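# Close all open drawers without moving the cabinets

## Task

Push each open drawer fully shut. The cabinets must stay where they were at the start, nothing may be toppled, and the robot must not fall or finish leaning.

## Robot and tools

ROBOT. A Dexmate Vega: a three-wheeled base (two steerable front wheels, a passive rear caster), a Z-folding torso (hip, knee, waist), a head with a camera, and two 7-joint arms, each with a two-finger gripper and a wrist camera. It starts in the stand torso posture (hip 0.469, knee 1.617, waist 1.048). The chest leans forward by knee - hip - waist. Other presets: stand_high 0.78, 1.57, 0.44; lean_20 0.52, 1.05, 0.18; lean_45 0.52, 1.05, -0.26; low_lean_45 0, 0, -0.79. Fold the arms before going to low_lean_45. Fold posture, in joint order shoulder_pitch, shoulder_yaw, upper_arm_roll, elbow, forearm_roll, wrist_pitch, wrist_yaw: left 1, 0.5, -0.6, -2.5, 0, -0.9, 0; right -1, -0.5, 0.6, -2.5, 0, 0.9, 0. Nothing prevents a tip-over, and a fallen robot stays down.

FRAMES. Base frame: origin on the floor under the turning point, 0.185 m behind the front axle; x forward, y left, z up, metres. The robot's front edge is 0.35 m ahead of it. chest, left_hand and right_hand are printed in this frame; a hand point sits between the fingers, 0.033 m inside the closed tips. base_odometry is in the frame the base had at scene start and counts wheel turns only, so slip looks like travel; turned_by_imu also catches pushes and skids. base_tilt gives forward and right lean in degrees (about 2 degrees of fixed error).

move. One action per call, plus optional "cameras" (list of head_camera, left_wrist_camera, right_wrist_camera, or all; [] for none; omitted means all). An action is "base" and/or "joints", optionally with "speeds" or "min_time_s"; or "target" by itself. No arguments: just returns state and images.
- base: an object with exactly one key, each a relative offset from where the base last reported itself. translate_m: forward +, metres, -2 to 2. strafe_m: left +, metres, -2 to 2 (heading may drift). rotate_rad: counter-clockwise +, radians, -3.2 to 3.2. Front wheels steer first (up to about 1.1 s).
- joints: one object for the whole robot, keyed by joint name, each value an absolute angle in radians. Ranges: torso_hip_rad 0 to 1.57, torso_knee_rad 0 to 3.141, torso_waist_rad -1.57 to 1.57 (+ tips chest back); left_shoulder_pitch_rad -3.041 to 3.041 (+ lowers arm; on the right arm, negative lowers); left_shoulder_yaw_rad -0.423 to 1.523, right -1.523 to 0.423; upper_arm_roll and forearm_roll -3.041 to 3.041; elbow -3.041 to 0.214 (0 straight, negative bends up); left_wrist_pitch_rad -1.366 to 1.366 (+ down; right: negative down); left_wrist_yaw_rad -1.348 to 1.087, right -1.087 to 1.348 (+ left); grippers 0 (shut) to 0.785; head_pan_rad -2.792 to 2.792 (+ left); head_tilt_rad -1.483 to 1.483; head_camera_tilt_rad -1.483 to 1.378 (+ down). Torso joints in one action arrive together. Keep head_tilt_rad at or below 0 and head_camera_tilt_rad within -1.1 to 0.9 when panning.
- target: absolute pose of one hand in the base frame: side "left"/"right"; x, y, z in metres (-3 to 3); pitch_deg (90 fingers down, 0 level; -30 to 95); heading_deg (0 forward, + counter-clockwise); optional roll_deg (default 0); heading and roll -360 to 360; optional line_only true to demand a straight path. It is checked against the robot only, not the room. Status reads reached, short (with the gap; resend if "short (part of ...)"), or refused with a reason. Unrefused moves may still arc widely.
- speeds: per-key caps for this action: translate_m and strafe_m 0.04 to 0.3 m/s, rotate_rad 0.1 to 0.6 rad/s. min_time_s: 0.1 to 8 s, a minimum duration for arm and head motions.
An unknown key invalidates the call; an out-of-range value gets it refused. After a refusal, or a stop that interrupts a call, the remaining move, wait and finished_scene calls of that reply are skipped.

wait: seconds 0 to 10, optional cameras; robot keeps its last command. zoom_image: camera name and region [x0, y0, x1, y1] in pixels of that camera's latest image, at most 504 by 504. read_manual: licence texts only. finished_scene: scene (integer 1 to 3); ends the scene irreversibly, so drawers must stay closed without the robot.

RESULTS. "move" reads done or the worst status. base_status, joint_status and hand statuses: done; off_target (resting away, may still push); contact_stop (an arm pushed near full torque about 0.6 s; the arm's whole joint group halts and forgets targets; contact_stop_at_<key> means a sibling joint caused it); time_out (stopped late; for the base it means something held it); not_followed / "joint command not followed" / "pose unreachable" (a self-collision check withheld the arm, often with a cause: line); unfinished. on_its_own lists uncommanded behaviour. The pictures line lists image order; images can lag the state slightly. Joint torques follow joint_positions order, include the arm's weight, and are noisy. Motor temperatures are given per arm.

AVOID. The base does not stop at furniture; it stalls or spins and may stay pressed there, so drive gently near cabinets and watch odometry versus imu. A count near 0.000 means blocked or wheels unable to steer; backing off or turning can free it. Push drawers with moderate force; do not shove cabinets, slam drawers or knock items over. After any stop, pull the arm off whatever it hit. Never let the arms strike or squeeze each other. A joint reaching its load limit (shoulders 142, upper_arm_roll and elbow 76, wrist joints 23.7 N m) triggers a 10 s torque fault. Motors heat when held stretched or pushing; at 80 °C the arm shuts down for 30 to 60 s (MOTOR HOT warns from 65 °C). Unfolding arms near furniture or hanging them straight down while leaning can hit the table or base.

Each tool is called after "Request:" by a JSON object that holds its "fn" and its "kwargs".

## Session

Request:
{"fn": "move", "kwargs": {"joints": {"head_pan_rad":1.3,"head_camera_tilt_rad":0.1,"right_shoulder_pitch_rad":-1,"right_shoulder_yaw_rad":-0.5,"right_upper_arm_roll_rad":0.6,"right_elbow_rad":-2.5,"right_forearm_roll_rad":0,"right_wrist_pitch_rad":0.9,"right_wrist_yaw_rad":0}, "cameras": ["head_camera"]}}

Request:
{"fn": "move", "kwargs": {"joints": {"head_pan_rad":-1.2,"left_shoulder_pitch_rad":0.8,"left_elbow_rad":-1.02,"left_wrist_pitch_rad":-0.11}, "cameras": ["head_camera"]}}

Scene clock: 6.20 s.
Joint torques (N m): left_arm=[6.19 -2.11 0.55 -5.93 0.03 -2.16 0.25] | right_arm=[13.28 -6.69 3.93 -1.48 0.04 -1.91 -0.46]
Motor temperatures (°C): left_arm=[27 30 30 30 34 38 35] | right_arm=[29 28 29 31 34 34 35]
move: done
base_odometry: x=+0.000 y=+0.000 heading=+0.000
turned_by_wheels: +0.000
turned_by_imu: +0.001
base_tilt: forward=+0.6 right=-0.1
base_status: not commanded
joint_positions: torso_hip_rad=+0.469 torso_knee_rad=+1.617 torso_waist_rad=+1.048 left_shoulder_pitch_rad=+2.211 left_shoulder_yaw_rad=-0.012 left_upper_arm_roll_rad=-0.018 left_elbow_rad=-1.096 left_forearm_roll_rad=+0.000 left_wrist_pitch_rad=-0.486 left_wrist_yaw_rad=+0.003 left_gripper_rad=+0.005 right_shoulder_pitch_rad=-1.006 right_shoulder_yaw_rad=-0.497 right_upper_arm_roll_rad=+0.597 right_elbow_rad=-2.494 right_forearm_roll_rad=+0.000 right_wrist_pitch_rad=+0.898 right_wrist_yaw_rad=+0.000 right_gripper_rad=+0.005 head_pan_rad=+1.300 head_tilt_rad=+0.000 head_camera_tilt_rad=+0.100
joint_status: all done
chest: x=-0.0111 y=+0.0000 z=+1.4155 quat_wxyz=(+0.999, +0.000, +0.050, +0.000) (m; base frame)
left_hand: x=+0.1837 y=+0.2377 z=+0.5981 quat_wxyz=(+0.408, -0.010, +0.913, +0.007) pitch_deg=+41.8 heading_deg=+1.6 roll_deg=+0.4 back=up (m; base frame)
right_hand: x=-0.0191 y=-0.1563 z=+1.7193 quat_wxyz=(+0.843, -0.203, -0.392, -0.308) pitch_deg=-37.6 heading_deg=+132.5 roll_deg=+7.3 back=down (m; base frame)
pictures: head_camera
Images, in order (width x height): head_camera 896x560.

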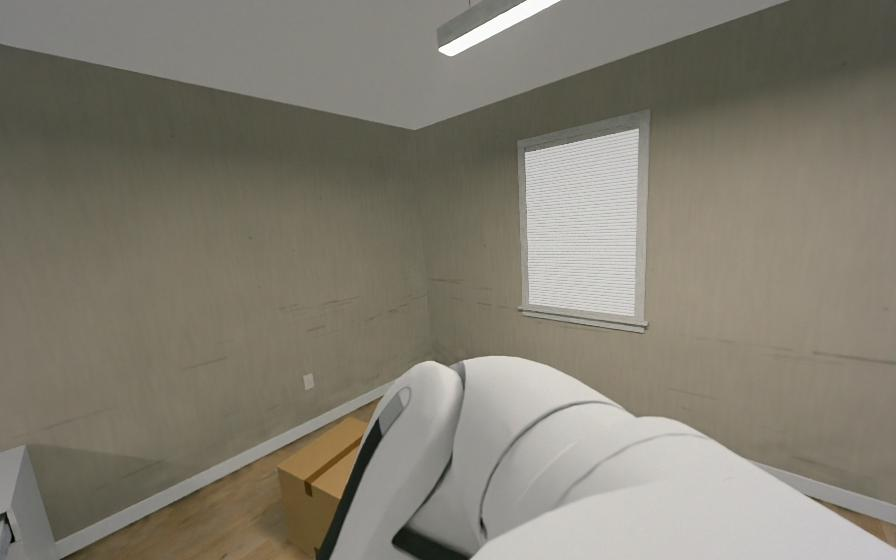

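Scene clock: 12.50 s.
Joint torques (N m): left_arm=[-23.83 -1.05 -1.51 -12.8 -0.03 -2.21 0.22] | right_arm=[14.59 -8.11 4.08 -1.98 0 -2.08 -0.37]
Motor temperatures (°C): left_arm=[27 30 30 30 34 38 35] | right_arm=[29 28 29 31 34 34 35]
move: done
base_odometry: x=+0.000 y=+0.000 heading=+0.000
turned_by_wheels: +0.000
turned_by_imu: +0.001
base_tilt: forward=+0.6 right=-0.1
base_status: not commanded
joint_positions: torso_hip_rad=+0.469 torso_knee_rad=+1.617 torso_waist_rad=+1.048 left_shoulder_pitch_rad=+0.806 left_shoulder_yaw_rad=-0.012 left_upper_arm_roll_rad=-0.018 left_elbow_rad=-1.020 left_forearm_roll_rad=+0.000 left_wrist_pitch_rad=-0.112 left_wrist_yaw_rad=+0.003 left_gripper_rad=+0.005 right_shoulder_pitch_rad=-1.000 right_shoulder_yaw_rad=-0.500 right_upper_arm_roll_rad=+0.600 right_elbow_rad=-2.500 right_forearm_roll_rad=+0.000 right_wrist_pitch_rad=+0.900 right_wrist_yaw_rad=+0.000 right_gripper_rad=+0.005 head_pan_rad=-1.200 head_tilt_rad=+0.000 head_camera_tilt_rad=+0.100
joint_status: all done
chest: x=-0.0111 y=+0.0000 z=+1.4155 quat_wxyz=(+0.999, +0.000, +0.050, +0.000) (m; base frame)
left_hand: x=+0.9071 y=+0.2345 z=+1.2868 quat_wxyz=(+0.782, -0.011, +0.623, -0.003) pitch_deg=-12.9 heading_deg=+0.9 roll_deg=-1.2 back=up (m; base frame)
right_hand: x=-0.0239 y=-0.1534 z=+1.7167 quat_wxyz=(+0.839, -0.205, -0.398, -0.310) pitch_deg=-36.8 heading_deg=+132.5 roll_deg=+7.0 back=down (m; base frame)
pictures: head_camera
Images, in order (width x height): head_camera 896x560.

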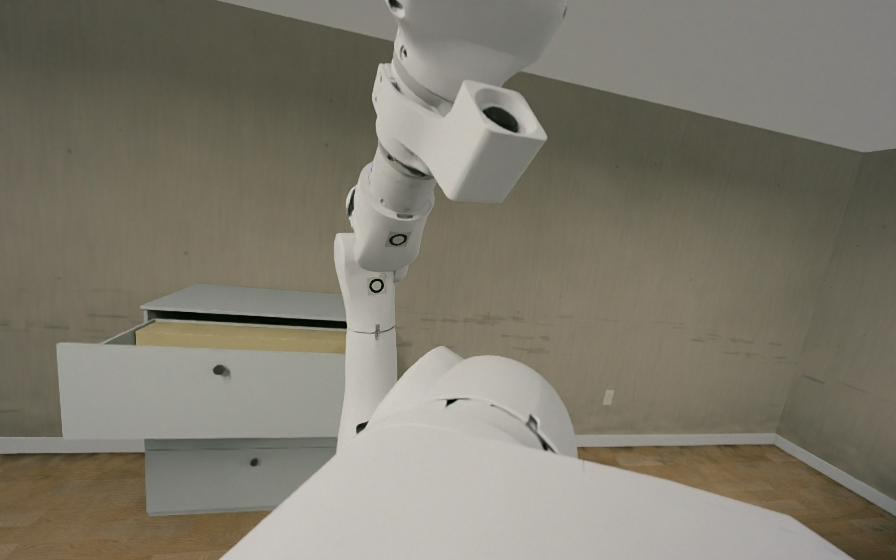

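Request:
{"fn": "move", "kwargs": {"joints": {"head_pan_rad":-0.6,"head_camera_tilt_rad":0.15}, "cameras": ["head_camera"]}}

Request:
{"fn": "move", "kwargs": {"joints": {"head_pan_rad":0.4}, "cameras": ["head_camera"]}}

Request:
{"fn": "move", "kwargs": {"joints": {"head_pan_rad":2.5}, "cameras": ["head_camera"]}}

Request:
{"fn": "move", "kwargs": {"joints": {"head_pan_rad":-2.3,"head_camera_tilt_rad":0.0}, "cameras": ["head_camera"]}}

Scene clock: 19.07 s.
Joint torques (N m): left_arm=[-24.86 1.32 -0.55 -14.41 0.09 -2.55 0.48] | right_arm=[14.23 -7.51 4.05 -1.21 0.09 -1.91 -0.42]
Motor temperatures (°C): left_arm=[28 30 30 30 34 38 35] | right_arm=[30 28 29 31 34 35 35]
move: done
base_odometry: x=+0.000 y=+0.000 heading=+0.000
turned_by_wheels: +0.000
turned_by_imu: +0.001
base_tilt: forward=+0.7 right=+0.0
base_status: not commanded
joint_positions: torso_hip_rad=+0.469 torso_knee_rad=+1.617 torso_waist_rad=+1.048 left_shoulder_pitch_rad=+0.800 left_shoulder_yaw_rad=-0.012 left_upper_arm_roll_rad=-0.018 left_elbow_rad=-1.020 left_forearm_roll_rad=+0.000 left_wrist_pitch_rad=-0.110 left_wrist_yaw_rad=+0.003 left_gripper_rad=+0.005 right_shoulder_pitch_rad=-1.000 right_shoulder_yaw_rad=-0.500 right_upper_arm_roll_rad=+0.600 right_elbow_rad=-2.500 right_forearm_roll_rad=+0.000 right_wrist_pitch_rad=+0.900 right_wrist_yaw_rad=+0.000 right_gripper_rad=+0.005 head_pan_rad=-0.600 head_tilt_rad=+0.000 head_camera_tilt_rad=+0.150
joint_status: all done
chest: x=-0.0111 y=+0.0000 z=+1.4155 quat_wxyz=(+0.999, +0.000, +0.050, +0.000) (m; base frame)
left_hand: x=+0.9080 y=+0.2345 z=+1.2912 quat_wxyz=(+0.783, -0.011, +0.622, -0.003) pitch_deg=-13.1 heading_deg=+0.8 roll_deg=-1.2 back=up (m; base frame)
right_hand: x=-0.0239 y=-0.1534 z=+1.7167 quat_wxyz=(+0.839, -0.205, -0.398, -0.310) pitch_deg=-36.8 heading_deg=+132.5 roll_deg=+7.0 back=down (m; base frame)
pictures: head_camera
Images, in order (width x height): head_camera 896x560.

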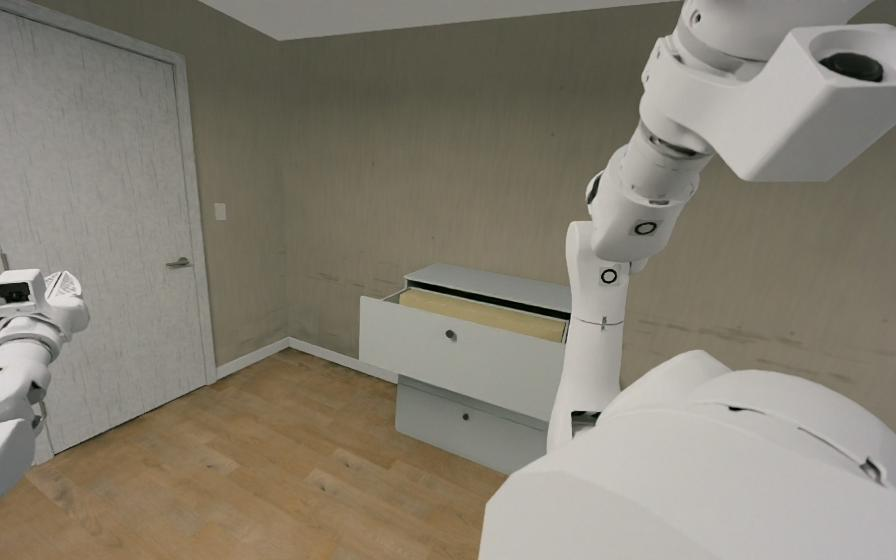

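Scene clock: 20.40 s.
Joint torques (N m): left_arm=[-22.97 1.09 1.53 -14.09 0.16 -3.08 -0.35] | right_arm=[13.97 -6.94 4.43 -0.96 -0.05 -1.8 -0.35]
Motor temperatures (°C): left_arm=[28 30 30 31 34 38 35] | right_arm=[30 28 29 31 34 35 35]
move: done
base_odometry: x=+0.000 y=+0.000 heading=+0.000
turned_by_wheels: +0.000
turned_by_imu: +0.000
base_tilt: forward=+0.7 right=-0.1
base_status: not commanded
joint_positions: torso_hip_rad=+0.469 torso_knee_rad=+1.617 torso_waist_rad=+1.048 left_shoulder_pitch_rad=+0.800 left_shoulder_yaw_rad=-0.012 left_upper_arm_roll_rad=-0.018 left_elbow_rad=-1.020 left_forearm_roll_rad=+0.000 left_wrist_pitch_rad=-0.110 left_wrist_yaw_rad=+0.003 left_gripper_rad=+0.005 right_shoulder_pitch_rad=-1.000 right_shoulder_yaw_rad=-0.500 right_upper_arm_roll_rad=+0.600 right_elbow_rad=-2.500 right_forearm_roll_rad=+0.000 right_wrist_pitch_rad=+0.900 right_wrist_yaw_rad=+0.000 right_gripper_rad=+0.005 head_pan_rad=+0.400 head_tilt_rad=+0.000 head_camera_tilt_rad=+0.150
joint_status: all done
chest: x=-0.0111 y=+0.0000 z=+1.4155 quat_wxyz=(+0.999, +0.000, +0.050, +0.000) (m; base frame)
left_hand: x=+0.9080 y=+0.2345 z=+1.2912 quat_wxyz=(+0.783, -0.011, +0.622, -0.003) pitch_deg=-13.1 heading_deg=+0.8 roll_deg=-1.2 back=up (m; base frame)
right_hand: x=-0.0239 y=-0.1534 z=+1.7167 quat_wxyz=(+0.839, -0.205, -0.398, -0.310) pitch_deg=-36.8 heading_deg=+132.5 roll_deg=+7.0 back=down (m; base frame)
pictures: head_camera
Images, in order (width x height): head_camera 896x560.

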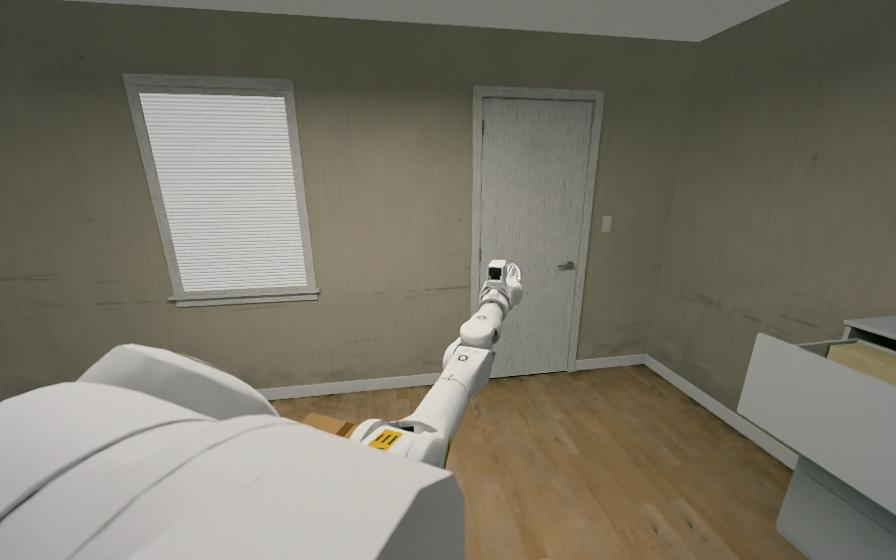

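Scene clock: 22.47 s.
Joint torques (N m): left_arm=[-22.93 0.84 0.37 -12.99 0.09 -2.98 -0.02] | right_arm=[13.33 -7.16 4.21 -1.41 0.02 -2.2 -0.43]
Motor temperatures (°C): left_arm=[28 30 30 31 34 38 35] | right_arm=[30 28 29 31 34 35 35]
move: done
base_odometry: x=+0.000 y=+0.000 heading=+0.000
turned_by_wheels: +0.000
turned_by_imu: +0.000
base_tilt: forward=+0.7 right=-0.1
base_status: not commanded
joint_positions: torso_hip_rad=+0.469 torso_knee_rad=+1.617 torso_waist_rad=+1.048 left_shoulder_pitch_rad=+0.800 left_shoulder_yaw_rad=-0.012 left_upper_arm_roll_rad=-0.018 left_elbow_rad=-1.020 left_forearm_roll_rad=+0.000 left_wrist_pitch_rad=-0.110 left_wrist_yaw_rad=+0.003 left_gripper_rad=+0.005 right_shoulder_pitch_rad=-1.000 right_shoulder_yaw_rad=-0.500 right_upper_arm_roll_rad=+0.600 right_elbow_rad=-2.500 right_forearm_roll_rad=+0.000 right_wrist_pitch_rad=+0.900 right_wrist_yaw_rad=+0.000 right_gripper_rad=+0.005 head_pan_rad=+2.500 head_tilt_rad=+0.000 head_camera_tilt_rad=+0.150
joint_status: all done
chest: x=-0.0111 y=+0.0000 z=+1.4155 quat_wxyz=(+0.999, +0.000, +0.050, +0.000) (m; base frame)
left_hand: x=+0.9080 y=+0.2345 z=+1.2912 quat_wxyz=(+0.783, -0.011, +0.622, -0.003) pitch_deg=-13.1 heading_deg=+0.8 roll_deg=-1.2 back=up (m; base frame)
right_hand: x=-0.0239 y=-0.1534 z=+1.7167 quat_wxyz=(+0.839, -0.205, -0.398, -0.310) pitch_deg=-36.8 heading_deg=+132.5 roll_deg=+7.0 back=down (m; base frame)
pictures: head_camera
Images, in order (width x height): head_camera 896x560.

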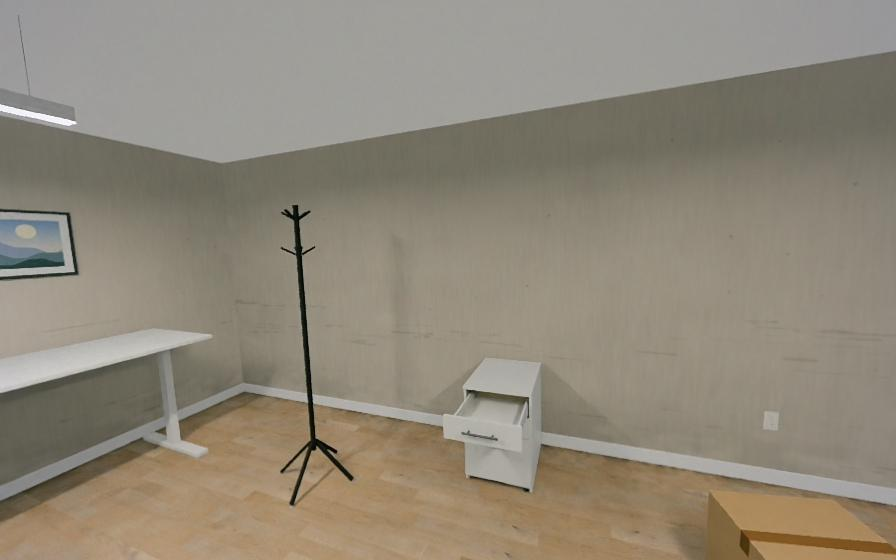

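Scene clock: 26.33 s.
Joint torques (N m): left_arm=[-22.6 -1.12 1.14 -12.56 -0.42 -2.5 -0.12] | right_arm=[14.62 -7.7 4.18 -0.96 -0.14 -2 -0.45]
Motor temperatures (°C): left_arm=[29 30 30 31 34 38 35] | right_arm=[30 28 29 31 34 35 35]
move: done
base_odometry: x=+0.000 y=+0.000 heading=+0.000
turned_by_wheels: +0.000
turned_by_imu: +0.001
base_tilt: forward=+0.7 right=-0.1
base_status: not commanded
joint_positions: torso_hip_rad=+0.469 torso_knee_rad=+1.617 torso_waist_rad=+1.048 left_shoulder_pitch_rad=+0.800 left_shoulder_yaw_rad=-0.012 left_upper_arm_roll_rad=-0.018 left_elbow_rad=-1.020 left_forearm_roll_rad=+0.000 left_wrist_pitch_rad=-0.110 left_wrist_yaw_rad=+0.003 left_gripper_rad=+0.005 right_shoulder_pitch_rad=-1.000 right_shoulder_yaw_rad=-0.500 right_upper_arm_roll_rad=+0.600 right_elbow_rad=-2.500 right_forearm_roll_rad=+0.000 right_wrist_pitch_rad=+0.900 right_wrist_yaw_rad=+0.000 right_gripper_rad=+0.005 head_pan_rad=-2.300 head_tilt_rad=+0.000 head_camera_tilt_rad=+0.000
joint_status: all done
chest: x=-0.0111 y=+0.0000 z=+1.4155 quat_wxyz=(+0.999, +0.000, +0.050, +0.000) (m; base frame)
left_hand: x=+0.9080 y=+0.2345 z=+1.2912 quat_wxyz=(+0.783, -0.011, +0.622, -0.003) pitch_deg=-13.1 heading_deg=+0.8 roll_deg=-1.2 back=up (m; base frame)
right_hand: x=-0.0239 y=-0.1534 z=+1.7167 quat_wxyz=(+0.839, -0.205, -0.398, -0.310) pitch_deg=-36.8 heading_deg=+132.5 roll_deg=+7.0 back=down (m; base frame)
pictures: head_camera
Images, in order (width x height): head_camera 896x560.

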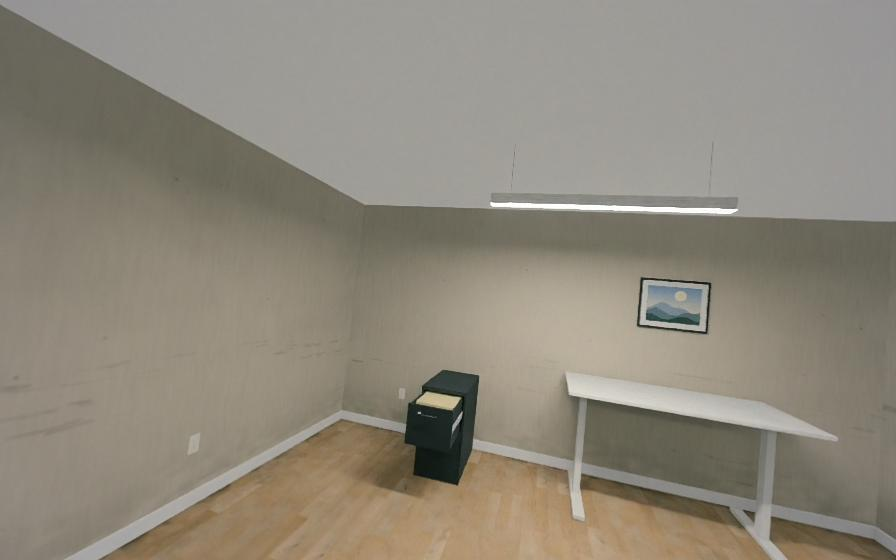

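Request:
{"fn": "move", "kwargs": {"joints": {"torso_hip_rad":0,"torso_knee_rad":0.3,"torso_waist_rad":-0.3,"head_pan_rad":0,"head_camera_tilt_rad":-0.25}, "base": {"rotate_rad":-0.934}, "cameras": []}}

Request:
{"fn": "move", "kwargs": {"base": {"strafe_m":0.3}, "cameras": []}}

Request:
{"fn": "move", "kwargs": {"target": {"side":"left","x":0.75,"y":0.24,"z":0.74,"pitch_deg":10,"heading_deg":0}, "cameras": ["head_camera","left_wrist_camera"]}}

Scene clock: 58.43 s.
Joint torques (N m): left_arm=[-14.92 0.64 0.54 -13.24 0.82 -2.48 0.03] | right_arm=[12.04 -7.02 6.4 -3.99 0.97 -1.12 -0.75]
Motor temperatures (°C): left_arm=[30 30 30 31 34 38 35] | right_arm=[30 28 30 31 34 35 35]
move: done
base_odometry: x=+0.001 y=+0.000 heading=-0.935
turned_by_wheels: -0.935
turned_by_imu: -0.916
base_tilt: forward=+0.6 right=-0.1
base_status: done
joint_positions: torso_hip_rad=+0.000 torso_knee_rad=+0.300 torso_waist_rad=-0.300 left_shoulder_pitch_rad=+0.800 left_shoulder_yaw_rad=-0.012 left_upper_arm_roll_rad=-0.018 left_elbow_rad=-1.020 left_forearm_roll_rad=+0.000 left_wrist_pitch_rad=-0.110 left_wrist_yaw_rad=+0.003 left_gripper_rad=+0.005 right_shoulder_pitch_rad=-1.000 right_shoulder_yaw_rad=-0.500 right_upper_arm_roll_rad=+0.600 right_elbow_rad=-2.500 right_forearm_roll_rad=+0.000 right_wrist_pitch_rad=+0.900 right_wrist_yaw_rad=+0.000 right_gripper_rad=+0.005 head_pan_rad=+0.000 head_tilt_rad=+0.000 head_camera_tilt_rad=-0.250
joint_status: all done
chest: x=+0.0036 y=+0.0000 z=+0.9995 quat_wxyz=(+0.955, +0.000, +0.296, +0.000) (m; base frame)
left_hand: x=+0.7506 y=+0.2345 z=+0.4498 quat_wxyz=(+0.605, -0.012, +0.796, +0.000) pitch_deg=+15.5 heading_deg=+0.9 roll_deg=-0.8 back=up (m; base frame)
right_hand: x=+0.1368 y=-0.1534 z=+1.2700 quat_wxyz=(+0.911, -0.275, -0.178, -0.249) pitch_deg=-51.7 heading_deg=+107.7 roll_deg=+41.7 back=down (m; base frame)
pictures: none
No camera images: "cameras" was empty.

Scene clock: 61.47 s.
Joint torques (N m): left_arm=[-16.38 -0.49 2.17 -13.34 -0.25 -2.94 -0.26] | right_arm=[12.19 -8.64 6.32 -3.51 1.18 -1.35 -1]
Motor temperatures (°C): left_arm=[30 30 30 31 34 38 35] | right_arm=[30 28 30 31 34 35 35]
move: done
base_odometry: x=+0.241 y=+0.179 heading=-0.931
turned_by_wheels: +0.004
turned_by_imu: +0.003
base_tilt: forward=+0.7 right=-0.1
base_status: done
joint_positions: torso_hip_rad=+0.000 torso_knee_rad=+0.300 torso_waist_rad=-0.300 left_shoulder_pitch_rad=+0.800 left_shoulder_yaw_rad=-0.012 left_upper_arm_roll_rad=-0.018 left_elbow_rad=-1.020 left_forearm_roll_rad=+0.000 left_wrist_pitch_rad=-0.110 left_wrist_yaw_rad=+0.003 left_gripper_rad=+0.005 right_shoulder_pitch_rad=-1.000 right_shoulder_yaw_rad=-0.500 right_upper_arm_roll_rad=+0.600 right_elbow_rad=-2.500 right_forearm_roll_rad=+0.000 right_wrist_pitch_rad=+0.900 right_wrist_yaw_rad=+0.000 right_gripper_rad=+0.005 head_pan_rad=+0.000 head_tilt_rad=+0.000 head_camera_tilt_rad=-0.250
joint_status: not commanded
chest: x=+0.0036 y=+0.0000 z=+0.9995 quat_wxyz=(+0.955, +0.000, +0.296, +0.000) (m; base frame)
left_hand: x=+0.7506 y=+0.2345 z=+0.4498 quat_wxyz=(+0.605, -0.012, +0.796, +0.000) pitch_deg=+15.5 heading_deg=+0.9 roll_deg=-0.8 back=up (m; base frame)
right_hand: x=+0.1368 y=-0.1534 z=+1.2699 quat_wxyz=(+0.911, -0.275, -0.178, -0.249) pitch_deg=-51.7 heading_deg=+107.6 roll_deg=+41.7 back=down (m; base frame)
pictures: none
No camera images: "cameras" was empty.

Scene clock: 66.77 s.
Joint torques (N m): left_arm=[-14.22 2.52 -3.31 -14.67 0.11 -3.07 -0.2] | right_arm=[11.59 -7.17 6.23 -3.66 1.06 -1.47 -0.82]
Motor temperatures (°C): left_arm=[30 30 30 31 34 38 35] | right_arm=[30 28 30 31 34 35 35]
move: done
base_odometry: x=+0.241 y=+0.179 heading=-0.931
turned_by_wheels: +0.000
turned_by_imu: +0.001
base_tilt: forward=+0.6 right=-0.1
base_status: not commanded
joint_positions: torso_hip_rad=+0.000 torso_knee_rad=+0.300 torso_waist_rad=-0.300 left_shoulder_pitch_rad=+0.862 left_shoulder_yaw_rad=+0.010 left_upper_arm_roll_rad=-0.023 left_elbow_rad=-2.059 left_forearm_roll_rad=-0.004 left_wrist_pitch_rad=+0.773 left_wrist_yaw_rad=-0.022 left_gripper_rad=+0.005 right_shoulder_pitch_rad=-1.000 right_shoulder_yaw_rad=-0.500 right_upper_arm_roll_rad=+0.600 right_elbow_rad=-2.500 right_forearm_roll_rad=+0.000 right_wrist_pitch_rad=+0.900 right_wrist_yaw_rad=+0.000 right_gripper_rad=+0.005 head_pan_rad=+0.000 head_tilt_rad=+0.000 head_camera_tilt_rad=-0.250
joint_status: not commanded
chest: x=+0.0036 y=+0.0000 z=+0.9995 quat_wxyz=(+0.955, +0.000, +0.296, +0.000) (m; base frame)
left_hand: x=+0.7502 y=+0.2399 z=+0.7375 quat_wxyz=(+0.642, +0.000, +0.767, +0.000) pitch_deg=+10.1 heading_deg=+0.0 roll_deg=+0.0 back=up (m; base frame)
left_hand_status: reached (straight line, planned for 3.7 s): 3 mm and 0.1 deg off.
right_hand: x=+0.1368 y=-0.1534 z=+1.2699 quat_wxyz=(+0.911, -0.275, -0.178, -0.249) pitch_deg=-51.7 heading_deg=+107.6 roll_deg=+41.7 back=down (m; base frame)
pictures: head_camera, left_wrist_camera
Images, in order (width x height): head_camera 896x560, left_wrist_camera 672x420.

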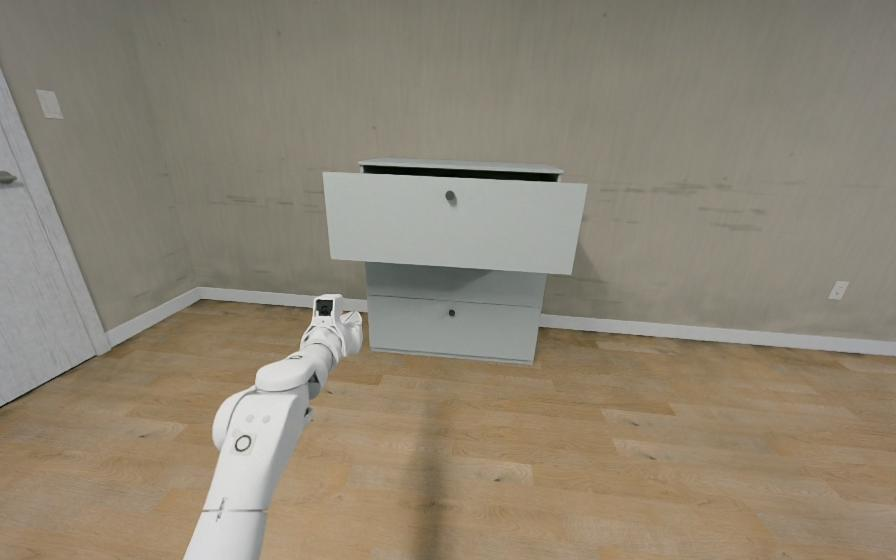

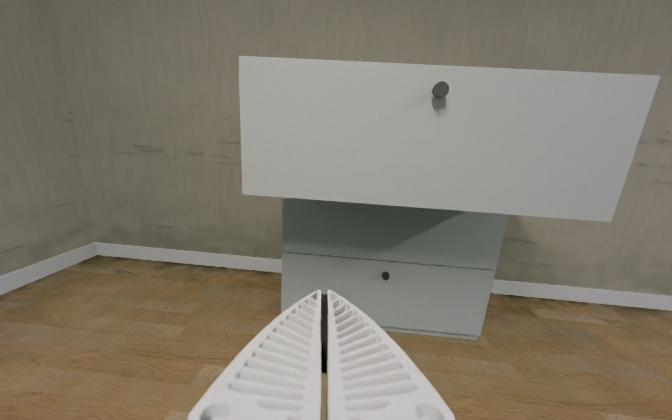

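Request:
{"fn": "move", "kwargs": {"base": {"rotate_rad":-0.13}, "cameras": []}}

Request:
{"fn": "move", "kwargs": {"target": {"side":"left","x":0.75,"y":0.2,"z":0.81,"pitch_deg":5,"heading_deg":0}, "cameras": []}}

Request:
{"fn": "move", "kwargs": {"base": {"translate_m":0.47}, "cameras": ["head_camera","left_wrist_camera"]}}

Scene clock: 80.17 s.
Joint torques (N m): left_arm=[-16.9 1.36 -0.23 -15.65 -0.08 -1.81 -0.14] | right_arm=[11.77 -8.39 6.17 -3.29 1.06 -1.69 -0.93]
Motor temperatures (°C): left_arm=[30 30 30 32 34 38 35] | right_arm=[30 28 30 31 34 35 35]
move: done
base_odometry: x=+0.241 y=+0.179 heading=-1.061
turned_by_wheels: -0.130
turned_by_imu: -0.127
base_tilt: forward=+0.7 right=-0.1
base_status: done
joint_positions: torso_hip_rad=+0.000 torso_knee_rad=+0.300 torso_waist_rad=-0.300 left_shoulder_pitch_rad=+0.861 left_shoulder_yaw_rad=+0.010 left_upper_arm_roll_rad=-0.023 left_elbow_rad=-2.065 left_forearm_roll_rad=-0.004 left_wrist_pitch_rad=+0.779 left_wrist_yaw_rad=-0.022 left_gripper_rad=+0.005 right_shoulder_pitch_rad=-1.000 right_shoulder_yaw_rad=-0.500 right_upper_arm_roll_rad=+0.600 right_elbow_rad=-2.500 right_forearm_roll_rad=+0.000 right_wrist_pitch_rad=+0.900 right_wrist_yaw_rad=+0.000 right_gripper_rad=+0.005 head_pan_rad=+0.000 head_tilt_rad=+0.000 head_camera_tilt_rad=-0.250
joint_status: not commanded
chest: x=+0.0036 y=+0.0000 z=+0.9995 quat_wxyz=(+0.955, +0.000, +0.296, +0.000) (m; base frame)
left_hand: x=+0.7499 y=+0.2399 z=+0.7396 quat_wxyz=(+0.643, +0.000, +0.766, +0.000) pitch_deg=+10.0 heading_deg=+0.0 roll_deg=+0.0 back=up (m; base frame)
right_hand: x=+0.1368 y=-0.1534 z=+1.2699 quat_wxyz=(+0.911, -0.275, -0.178, -0.249) pitch_deg=-51.7 heading_deg=+107.6 roll_deg=+41.7 back=down (m; base frame)
pictures: none
No camera images: "cameras" was empty.

Scene clock: 81.93 s.
Joint torques (N m): left_arm=[-16.19 -1.68 3.44 -14.49 0.55 -1.75 0.24] | right_arm=[11.32 -8.16 6.37 -4.93 1.19 -0.92 -0.9]
Motor temperatures (°C): left_arm=[30 30 30 32 34 38 35] | right_arm=[30 28 30 31 34 35 35]
move: done
base_odometry: x=+0.241 y=+0.179 heading=-1.061
turned_by_wheels: +0.000
turned_by_imu: +0.000
base_tilt: forward=+0.6 right=-0.1
base_status: not commanded
joint_positions: torso_hip_rad=+0.000 torso_knee_rad=+0.300 torso_waist_rad=-0.300 left_shoulder_pitch_rad=+0.822 left_shoulder_yaw_rad=-0.036 left_upper_arm_roll_rad=+0.058 left_elbow_rad=-2.142 left_forearm_roll_rad=+0.031 left_wrist_pitch_rad=+0.815 left_wrist_yaw_rad=+0.042 left_gripper_rad=+0.005 right_shoulder_pitch_rad=-1.000 right_shoulder_yaw_rad=-0.500 right_upper_arm_roll_rad=+0.600 right_elbow_rad=-2.500 right_forearm_roll_rad=+0.000 right_wrist_pitch_rad=+0.900 right_wrist_yaw_rad=+0.000 right_gripper_rad=+0.005 head_pan_rad=+0.000 head_tilt_rad=+0.000 head_camera_tilt_rad=-0.250
joint_status: not commanded
chest: x=+0.0036 y=+0.0000 z=+0.9995 quat_wxyz=(+0.955, +0.000, +0.296, +0.000) (m; base frame)
left_hand: x=+0.7502 y=+0.2026 z=+0.8048 quat_wxyz=(+0.673, +0.000, +0.740, +0.000) pitch_deg=+5.4 heading_deg=+0.0 roll_deg=+0.0 back=up (m; base frame)
left_hand_status: reached (straight line, planned for 0.6 s): 6 mm and 0.4 deg off.
right_hand: x=+0.1368 y=-0.1534 z=+1.2699 quat_wxyz=(+0.911, -0.275, -0.178, -0.249) pitch_deg=-51.7 heading_deg=+107.6 roll_deg=+41.7 back=down (m; base frame)
pictures: none
No camera images: "cameras" was empty.

Scene clock: 85.37 s.
Joint torques (N m): left_arm=[-15.98 0.06 2.32 -14.22 0.89 -3.46 0.55] | right_arm=[10.73 -7.06 6.22 -3.52 1.15 -1.49 -1.03]
Motor temperatures (°C): left_arm=[30 30 30 32 34 38 35] | right_arm=[30 28 30 31 34 35 35]
move: done
base_odometry: x=+0.472 y=-0.230 heading=-1.061
turned_by_wheels: +0.000
turned_by_imu: +0.000
base_tilt: forward=+0.7 right=-0.1
base_status: done
joint_positions: torso_hip_rad=+0.000 torso_knee_rad=+0.300 torso_waist_rad=-0.300 left_shoulder_pitch_rad=+0.819 left_shoulder_yaw_rad=-0.040 left_upper_arm_roll_rad=+0.064 left_elbow_rad=-2.147 left_forearm_roll_rad=+0.034 left_wrist_pitch_rad=+0.818 left_wrist_yaw_rad=+0.047 left_gripper_rad=+0.005 right_shoulder_pitch_rad=-1.000 right_shoulder_yaw_rad=-0.500 right_upper_arm_roll_rad=+0.600 right_elbow_rad=-2.500 right_forearm_roll_rad=+0.000 right_wrist_pitch_rad=+0.900 right_wrist_yaw_rad=+0.000 right_gripper_rad=+0.005 head_pan_rad=+0.000 head_tilt_rad=+0.000 head_camera_tilt_rad=-0.250
joint_status: not commanded
chest: x=+0.0036 y=+0.0000 z=+0.9995 quat_wxyz=(+0.955, +0.000, +0.296, +0.000) (m; base frame)
left_hand: x=+0.7500 y=+0.2001 z=+0.8095 quat_wxyz=(+0.675, +0.000, +0.738, +0.000) pitch_deg=+5.0 heading_deg=+0.0 roll_deg=+0.0 back=up (m; base frame)
right_hand: x=+0.1369 y=-0.1534 z=+1.2699 quat_wxyz=(+0.911, -0.275, -0.178, -0.249) pitch_deg=-51.7 heading_deg=+107.6 roll_deg=+41.8 back=down (m; base frame)
pictures: head_camera, left_wrist_camera
Images, in order (width x height): head_camera 896x560, left_wrist_camera 672x420.

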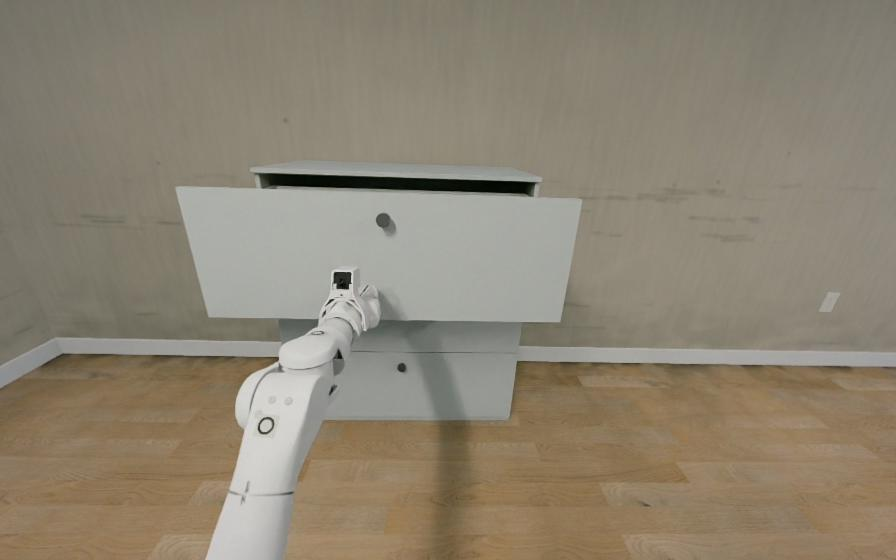

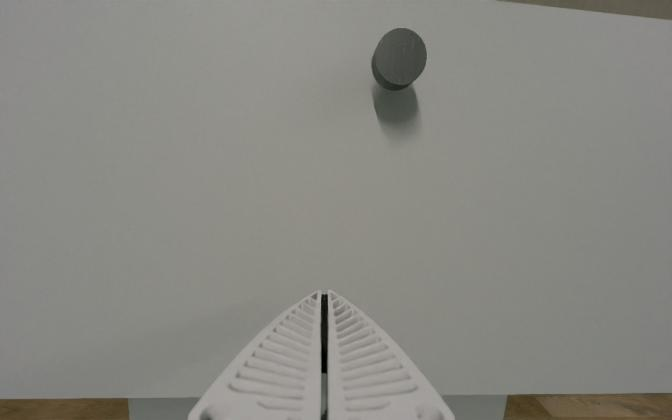

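Request:
{"fn": "move", "kwargs": {"base": {"translate_m":0.43}, "speeds": {"translate_m":0.13}, "cameras": ["head_camera","left_wrist_camera"]}}

Scene clock: 97.87 s.
Joint torques (N m): left_arm=[-52.18 -2.52 -0.41 -6.15 -0.1 -12.46 -2.05] | right_arm=[12.85 -7.15 6.16 -3.9 1.35 -1.26 -1.11]
Motor temperatures (°C): left_arm=[31 30 30 31 34 40 35] | right_arm=[30 28 30 31 34 35 35]
move: done
base_odometry: x=+0.682 y=-0.605 heading=-1.060
turned_by_wheels: +0.002
turned_by_imu: +0.026
base_tilt: forward=+0.6 right=-0.1
base_status: done
joint_positions: torso_hip_rad=+0.001 torso_knee_rad=+0.299 torso_waist_rad=-0.300 left_shoulder_pitch_rad=+0.821 left_shoulder_yaw_rad=-0.040 left_upper_arm_roll_rad=+0.064 left_elbow_rad=-2.147 left_forearm_roll_rad=+0.034 left_wrist_pitch_rad=+0.822 left_wrist_yaw_rad=+0.047 left_gripper_rad=+0.005 right_shoulder_pitch_rad=-1.000 right_shoulder_yaw_rad=-0.500 right_upper_arm_roll_rad=+0.600 right_elbow_rad=-2.500 right_forearm_roll_rad=+0.000 right_wrist_pitch_rad=+0.900 right_wrist_yaw_rad=+0.000 right_gripper_rad=+0.005 head_pan_rad=+0.000 head_tilt_rad=+0.000 head_camera_tilt_rad=-0.250
joint_status: not commanded
chest: x=+0.0025 y=+0.0000 z=+0.9995 quat_wxyz=(+0.956, +0.000, +0.295, +0.000) (m; base frame)
left_hand: x=+0.7487 y=+0.2002 z=+0.8082 quat_wxyz=(+0.674, +0.000, +0.739, +0.000) pitch_deg=+5.2 heading_deg=+0.0 roll_deg=+0.0 back=up (m; base frame)
right_hand: x=+0.1353 y=-0.1534 z=+1.2702 quat_wxyz=(+0.911, -0.275, -0.179, -0.250) pitch_deg=-51.7 heading_deg=+107.8 roll_deg=+41.6 back=down (m; base frame)
pictures: head_camera, left_wrist_camera
Images, in order (width x height): head_camera 896x560, left_wrist_camera 672x420.

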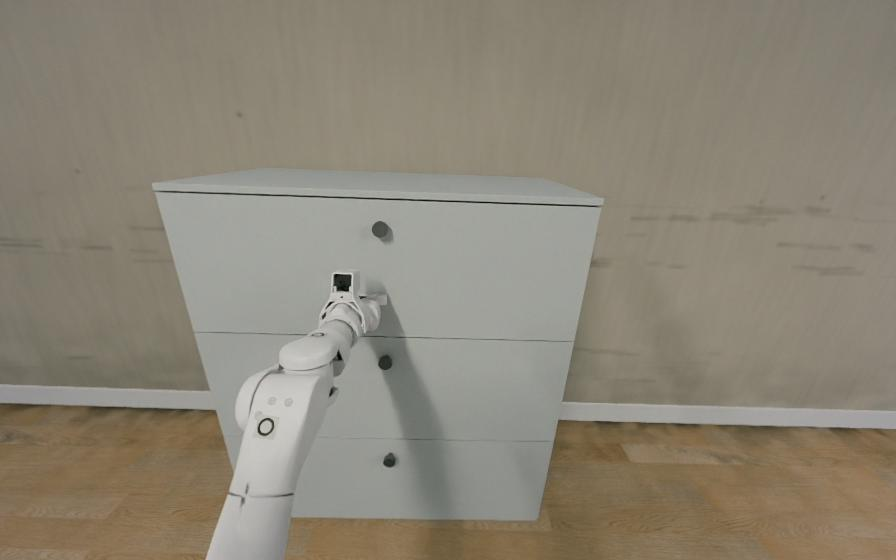

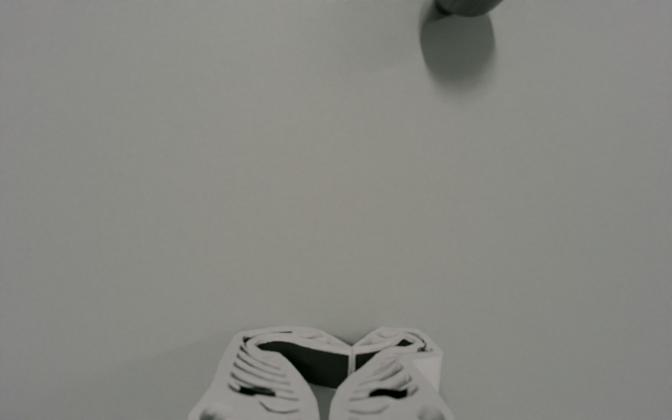

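Request:
{"fn": "move", "kwargs": {"base": {"translate_m":-0.5}, "cameras": ["head_camera"]}}

Request:
{"fn": "move", "kwargs": {"base": {"rotate_rad":-1.3}, "cameras": ["head_camera"]}}

Scene clock: 122.87 s.
Joint torques (N m): left_arm=[-17.39 -2.1 -3.1 -12.09 0.32 -3.63 0.68] | right_arm=[11.53 -7.85 5.91 -3.25 1.37 -1.49 -0.97]
Motor temperatures (°C): left_arm=[38 30 30 31 34 53 35] | right_arm=[30 28 30 31 34 35 35]
move: done
base_odometry: x=+0.436 y=-0.170 heading=-1.059
turned_by_wheels: +0.001
turned_by_imu: +0.001
base_tilt: forward=+0.6 right=+0.0
base_status: done
joint_positions: torso_hip_rad=+0.000 torso_knee_rad=+0.300 torso_waist_rad=-0.300 left_shoulder_pitch_rad=+0.819 left_shoulder_yaw_rad=-0.040 left_upper_arm_roll_rad=+0.064 left_elbow_rad=-2.147 left_forearm_roll_rad=+0.034 left_wrist_pitch_rad=+0.818 left_wrist_yaw_rad=+0.047 left_gripper_rad=+0.005 right_shoulder_pitch_rad=-1.000 right_shoulder_yaw_rad=-0.500 right_upper_arm_roll_rad=+0.600 right_elbow_rad=-2.500 right_forearm_roll_rad=+0.000 right_wrist_pitch_rad=+0.900 right_wrist_yaw_rad=+0.000 right_gripper_rad=+0.005 head_pan_rad=+0.000 head_tilt_rad=+0.000 head_camera_tilt_rad=-0.250
joint_status: not commanded
chest: x=+0.0035 y=+0.0000 z=+0.9995 quat_wxyz=(+0.955, +0.000, +0.296, +0.000) (m; base frame)
left_hand: x=+0.7499 y=+0.1999 z=+0.8096 quat_wxyz=(+0.675, +0.000, +0.738, +0.000) pitch_deg=+5.0 heading_deg=+0.0 roll_deg=+0.0 back=up (m; base frame)
right_hand: x=+0.1368 y=-0.1534 z=+1.2699 quat_wxyz=(+0.911, -0.275, -0.178, -0.249) pitch_deg=-51.7 heading_deg=+107.6 roll_deg=+41.7 back=down (m; base frame)
pictures: head_camera
Images, in order (width x height): head_camera 896x560.

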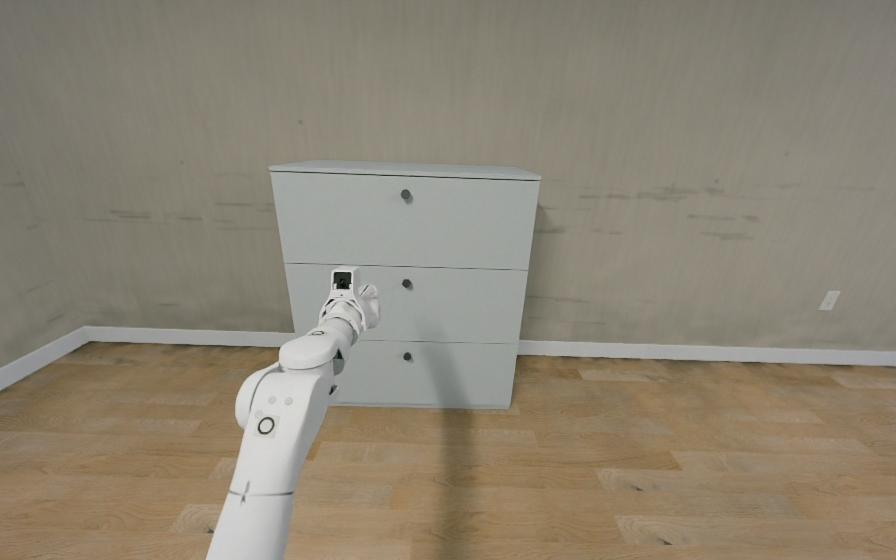

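Scene clock: 126.63 s.
Joint torques (N m): left_arm=[-15.21 1.08 -1.34 -12.55 0.13 -3 0.34] | right_arm=[11.1 -7.34 5.88 -4.28 1.34 -0.9 -0.99]
Motor temperatures (°C): left_arm=[37 30 30 31 34 51 35] | right_arm=[30 28 30 31 34 35 35]
move: done
base_odometry: x=+0.436 y=-0.171 heading=-2.361
turned_by_wheels: -1.302
turned_by_imu: -1.273
base_tilt: forward=+0.7 right=-0.1
base_status: done
joint_positions: torso_hip_rad=+0.000 torso_knee_rad=+0.300 torso_waist_rad=-0.300 left_shoulder_pitch_rad=+0.819 left_shoulder_yaw_rad=-0.040 left_upper_arm_roll_rad=+0.064 left_elbow_rad=-2.147 left_forearm_roll_rad=+0.034 left_wrist_pitch_rad=+0.818 left_wrist_yaw_rad=+0.047 left_gripper_rad=+0.005 right_shoulder_pitch_rad=-1.000 right_shoulder_yaw_rad=-0.500 right_upper_arm_roll_rad=+0.600 right_elbow_rad=-2.500 right_forearm_roll_rad=+0.000 right_wrist_pitch_rad=+0.900 right_wrist_yaw_rad=+0.000 right_gripper_rad=+0.005 head_pan_rad=+0.000 head_tilt_rad=+0.000 head_camera_tilt_rad=-0.250
joint_status: not commanded
chest: x=+0.0035 y=+0.0000 z=+0.9995 quat_wxyz=(+0.955, +0.000, +0.296, +0.000) (m; base frame)
left_hand: x=+0.7499 y=+0.1999 z=+0.8096 quat_wxyz=(+0.675, +0.000, +0.738, +0.000) pitch_deg=+5.0 heading_deg=+0.0 roll_deg=+0.0 back=up (m; base frame)
right_hand: x=+0.1368 y=-0.1534 z=+1.2699 quat_wxyz=(+0.911, -0.275, -0.178, -0.249) pitch_deg=-51.7 heading_deg=+107.6 roll_deg=+41.7 back=down (m; base frame)
pictures: head_camera
Images, in order (width x height): head_camera 896x560.

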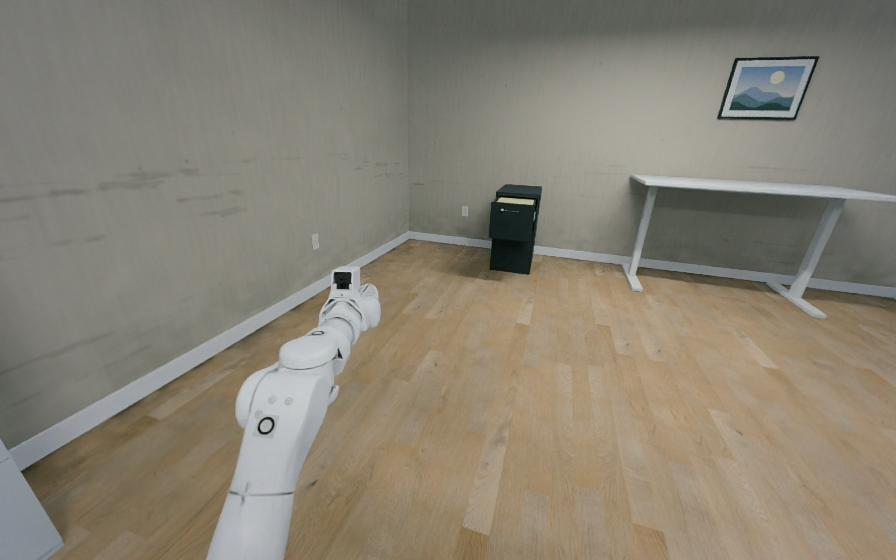

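Request:
{"fn": "move", "kwargs": {"base": {"rotate_rad":-0.225}, "cameras": []}}

Request:
{"fn": "move", "kwargs": {"target": {"side":"left","x":0.75,"y":0.2,"z":0.62,"pitch_deg":5,"heading_deg":0}, "cameras": []}}

Request:
{"fn": "move", "kwargs": {"base": {"translate_m":1.8}, "cameras": ["head_camera","left_wrist_camera"]}}

Scene clock: 137.83 s.
Joint torques (N m): left_arm=[-16.58 -0.65 -1.3 -12.41 -0.15 -2.34 0.04] | right_arm=[11.25 -7.33 6.14 -3.61 1.37 -1.17 -1]
Motor temperatures (°C): left_arm=[35 30 30 31 34 47 35] | right_arm=[30 28 30 31 34 35 35]
move: done
base_odometry: x=+0.436 y=-0.171 heading=-2.586
turned_by_wheels: -0.225
turned_by_imu: -0.220
base_tilt: forward=+0.7 right=-0.1
base_status: done
joint_positions: torso_hip_rad=+0.000 torso_knee_rad=+0.300 torso_waist_rad=-0.300 left_shoulder_pitch_rad=+0.819 left_shoulder_yaw_rad=-0.040 left_upper_arm_roll_rad=+0.064 left_elbow_rad=-2.147 left_forearm_roll_rad=+0.034 left_wrist_pitch_rad=+0.818 left_wrist_yaw_rad=+0.047 left_gripper_rad=+0.005 right_shoulder_pitch_rad=-1.000 right_shoulder_yaw_rad=-0.500 right_upper_arm_roll_rad=+0.600 right_elbow_rad=-2.500 right_forearm_roll_rad=+0.000 right_wrist_pitch_rad=+0.900 right_wrist_yaw_rad=+0.000 right_gripper_rad=+0.005 head_pan_rad=+0.000 head_tilt_rad=+0.000 head_camera_tilt_rad=-0.250
joint_status: not commanded
chest: x=+0.0035 y=+0.0000 z=+0.9995 quat_wxyz=(+0.955, +0.000, +0.296, +0.000) (m; base frame)
left_hand: x=+0.7499 y=+0.1999 z=+0.8096 quat_wxyz=(+0.675, +0.000, +0.738, +0.000) pitch_deg=+5.0 heading_deg=+0.0 roll_deg=+0.0 back=up (m; base frame)
right_hand: x=+0.1368 y=-0.1534 z=+1.2699 quat_wxyz=(+0.911, -0.275, -0.178, -0.249) pitch_deg=-51.7 heading_deg=+107.6 roll_deg=+41.7 back=down (m; base frame)
pictures: none
No camera images: "cameras" was empty.

Scene clock: 141.90 s.
Joint torques (N m): left_arm=[-9.46 0.39 -0.33 -13.08 0.16 -3.06 0.17] | right_arm=[11.59 -7.82 5.74 -2.87 1.37 -0.87 -0.93]
Motor temperatures (°C): left_arm=[34 30 30 31 34 46 35] | right_arm=[30 28 30 31 34 35 35]
move: done
base_odometry: x=+0.436 y=-0.171 heading=-2.586
turned_by_wheels: +0.000
turned_by_imu: +0.001
base_tilt: forward=+0.6 right=-0.1
base_status: not commanded
joint_positions: torso_hip_rad=+0.000 torso_knee_rad=+0.300 torso_waist_rad=-0.300 left_shoulder_pitch_rad=+0.959 left_shoulder_yaw_rad=-0.025 left_upper_arm_roll_rad=+0.055 left_elbow_rad=-1.611 left_forearm_roll_rad=+0.020 left_wrist_pitch_rad=+0.141 left_wrist_yaw_rad=+0.054 left_gripper_rad=+0.005 right_shoulder_pitch_rad=-1.000 right_shoulder_yaw_rad=-0.500 right_upper_arm_roll_rad=+0.600 right_elbow_rad=-2.500 right_forearm_roll_rad=+0.000 right_wrist_pitch_rad=+0.900 right_wrist_yaw_rad=+0.000 right_gripper_rad=+0.005 head_pan_rad=+0.000 head_tilt_rad=+0.000 head_camera_tilt_rad=-0.250
joint_status: not commanded
chest: x=+0.0035 y=+0.0000 z=+0.9995 quat_wxyz=(+0.955, +0.000, +0.296, +0.000) (m; base frame)
left_hand: x=+0.7502 y=+0.1998 z=+0.6214 quat_wxyz=(+0.675, +0.000, +0.737, +0.000) pitch_deg=+5.0 heading_deg=+0.0 roll_deg=+0.0 back=up (m; base frame)
left_hand_status: reached (straight line, planned for 2.5 s): 1 mm and 0.0 deg off.
right_hand: x=+0.1368 y=-0.1534 z=+1.2699 quat_wxyz=(+0.911, -0.275, -0.178, -0.249) pitch_deg=-51.7 heading_deg=+107.6 roll_deg=+41.7 back=down (m; base frame)
pictures: none
No camera images: "cameras" was empty.

Scene clock: 149.70 s.
Joint torques (N m): left_arm=[-10.43 0.6 -1.25 -14.88 -0.3 -2.69 -0.01] | right_arm=[11.84 -7.92 5.65 -3.13 1.37 -1.29 -0.9]
Motor temperatures (°C): left_arm=[33 30 30 31 34 44 35] | right_arm=[30 28 30 31 34 35 35]
move: done
base_odometry: x=-1.090 y=-1.125 heading=-2.586
turned_by_wheels: +0.000
turned_by_imu: -0.001
base_tilt: forward=+0.7 right=-0.1
base_status: done
joint_positions: torso_hip_rad=+0.000 torso_knee_rad=+0.300 torso_waist_rad=-0.300 left_shoulder_pitch_rad=+0.959 left_shoulder_yaw_rad=-0.025 left_upper_arm_roll_rad=+0.055 left_elbow_rad=-1.605 left_forearm_roll_rad=+0.019 left_wrist_pitch_rad=+0.135 left_wrist_yaw_rad=+0.054 left_gripper_rad=+0.005 right_shoulder_pitch_rad=-1.000 right_shoulder_yaw_rad=-0.500 right_upper_arm_roll_rad=+0.600 right_elbow_rad=-2.500 right_forearm_roll_rad=+0.000 right_wrist_pitch_rad=+0.900 right_wrist_yaw_rad=+0.000 right_gripper_rad=+0.005 head_pan_rad=+0.000 head_tilt_rad=+0.000 head_camera_tilt_rad=-0.250
joint_status: not commanded
chest: x=+0.0036 y=+0.0000 z=+0.9995 quat_wxyz=(+0.955, +0.000, +0.296, +0.000) (m; base frame)
left_hand: x=+0.7500 y=+0.1999 z=+0.6197 quat_wxyz=(+0.675, +0.000, +0.737, +0.000) pitch_deg=+5.0 heading_deg=+0.0 roll_deg=+0.0 back=up (m; base frame)
right_hand: x=+0.1368 y=-0.1534 z=+1.2699 quat_wxyz=(+0.911, -0.275, -0.178, -0.249) pitch_deg=-51.7 heading_deg=+107.6 roll_deg=+41.7 back=down (m; base frame)
pictures: head_camera, left_wrist_camera
Images, in order (width x height): head_camera 896x560, left_wrist_camera 672x420.

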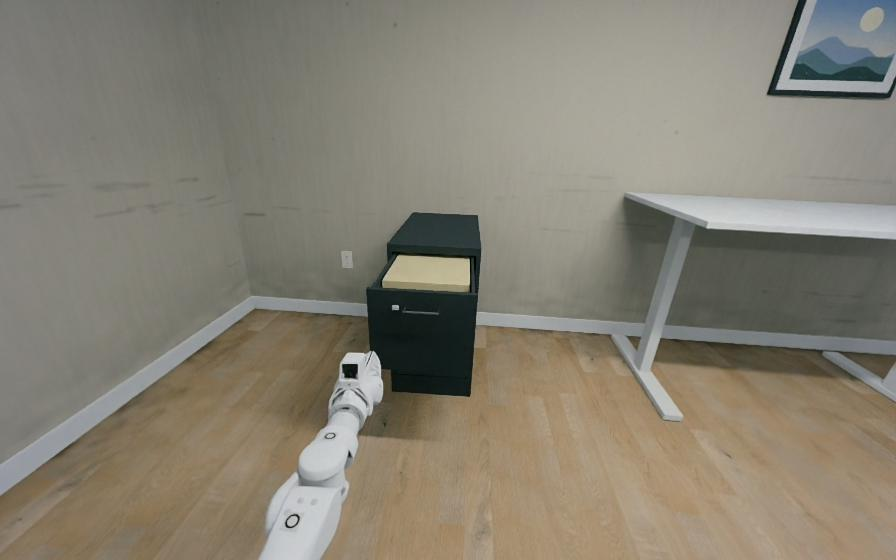

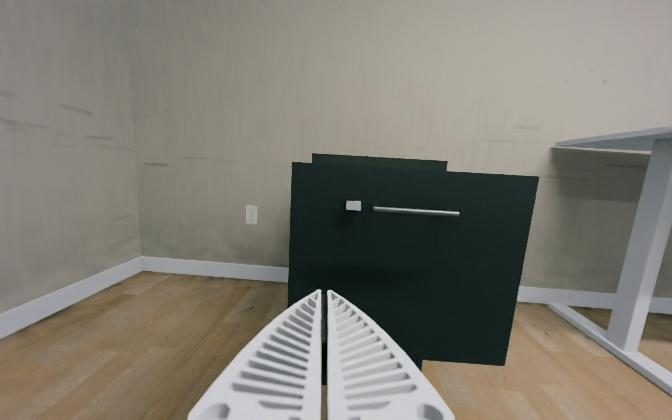

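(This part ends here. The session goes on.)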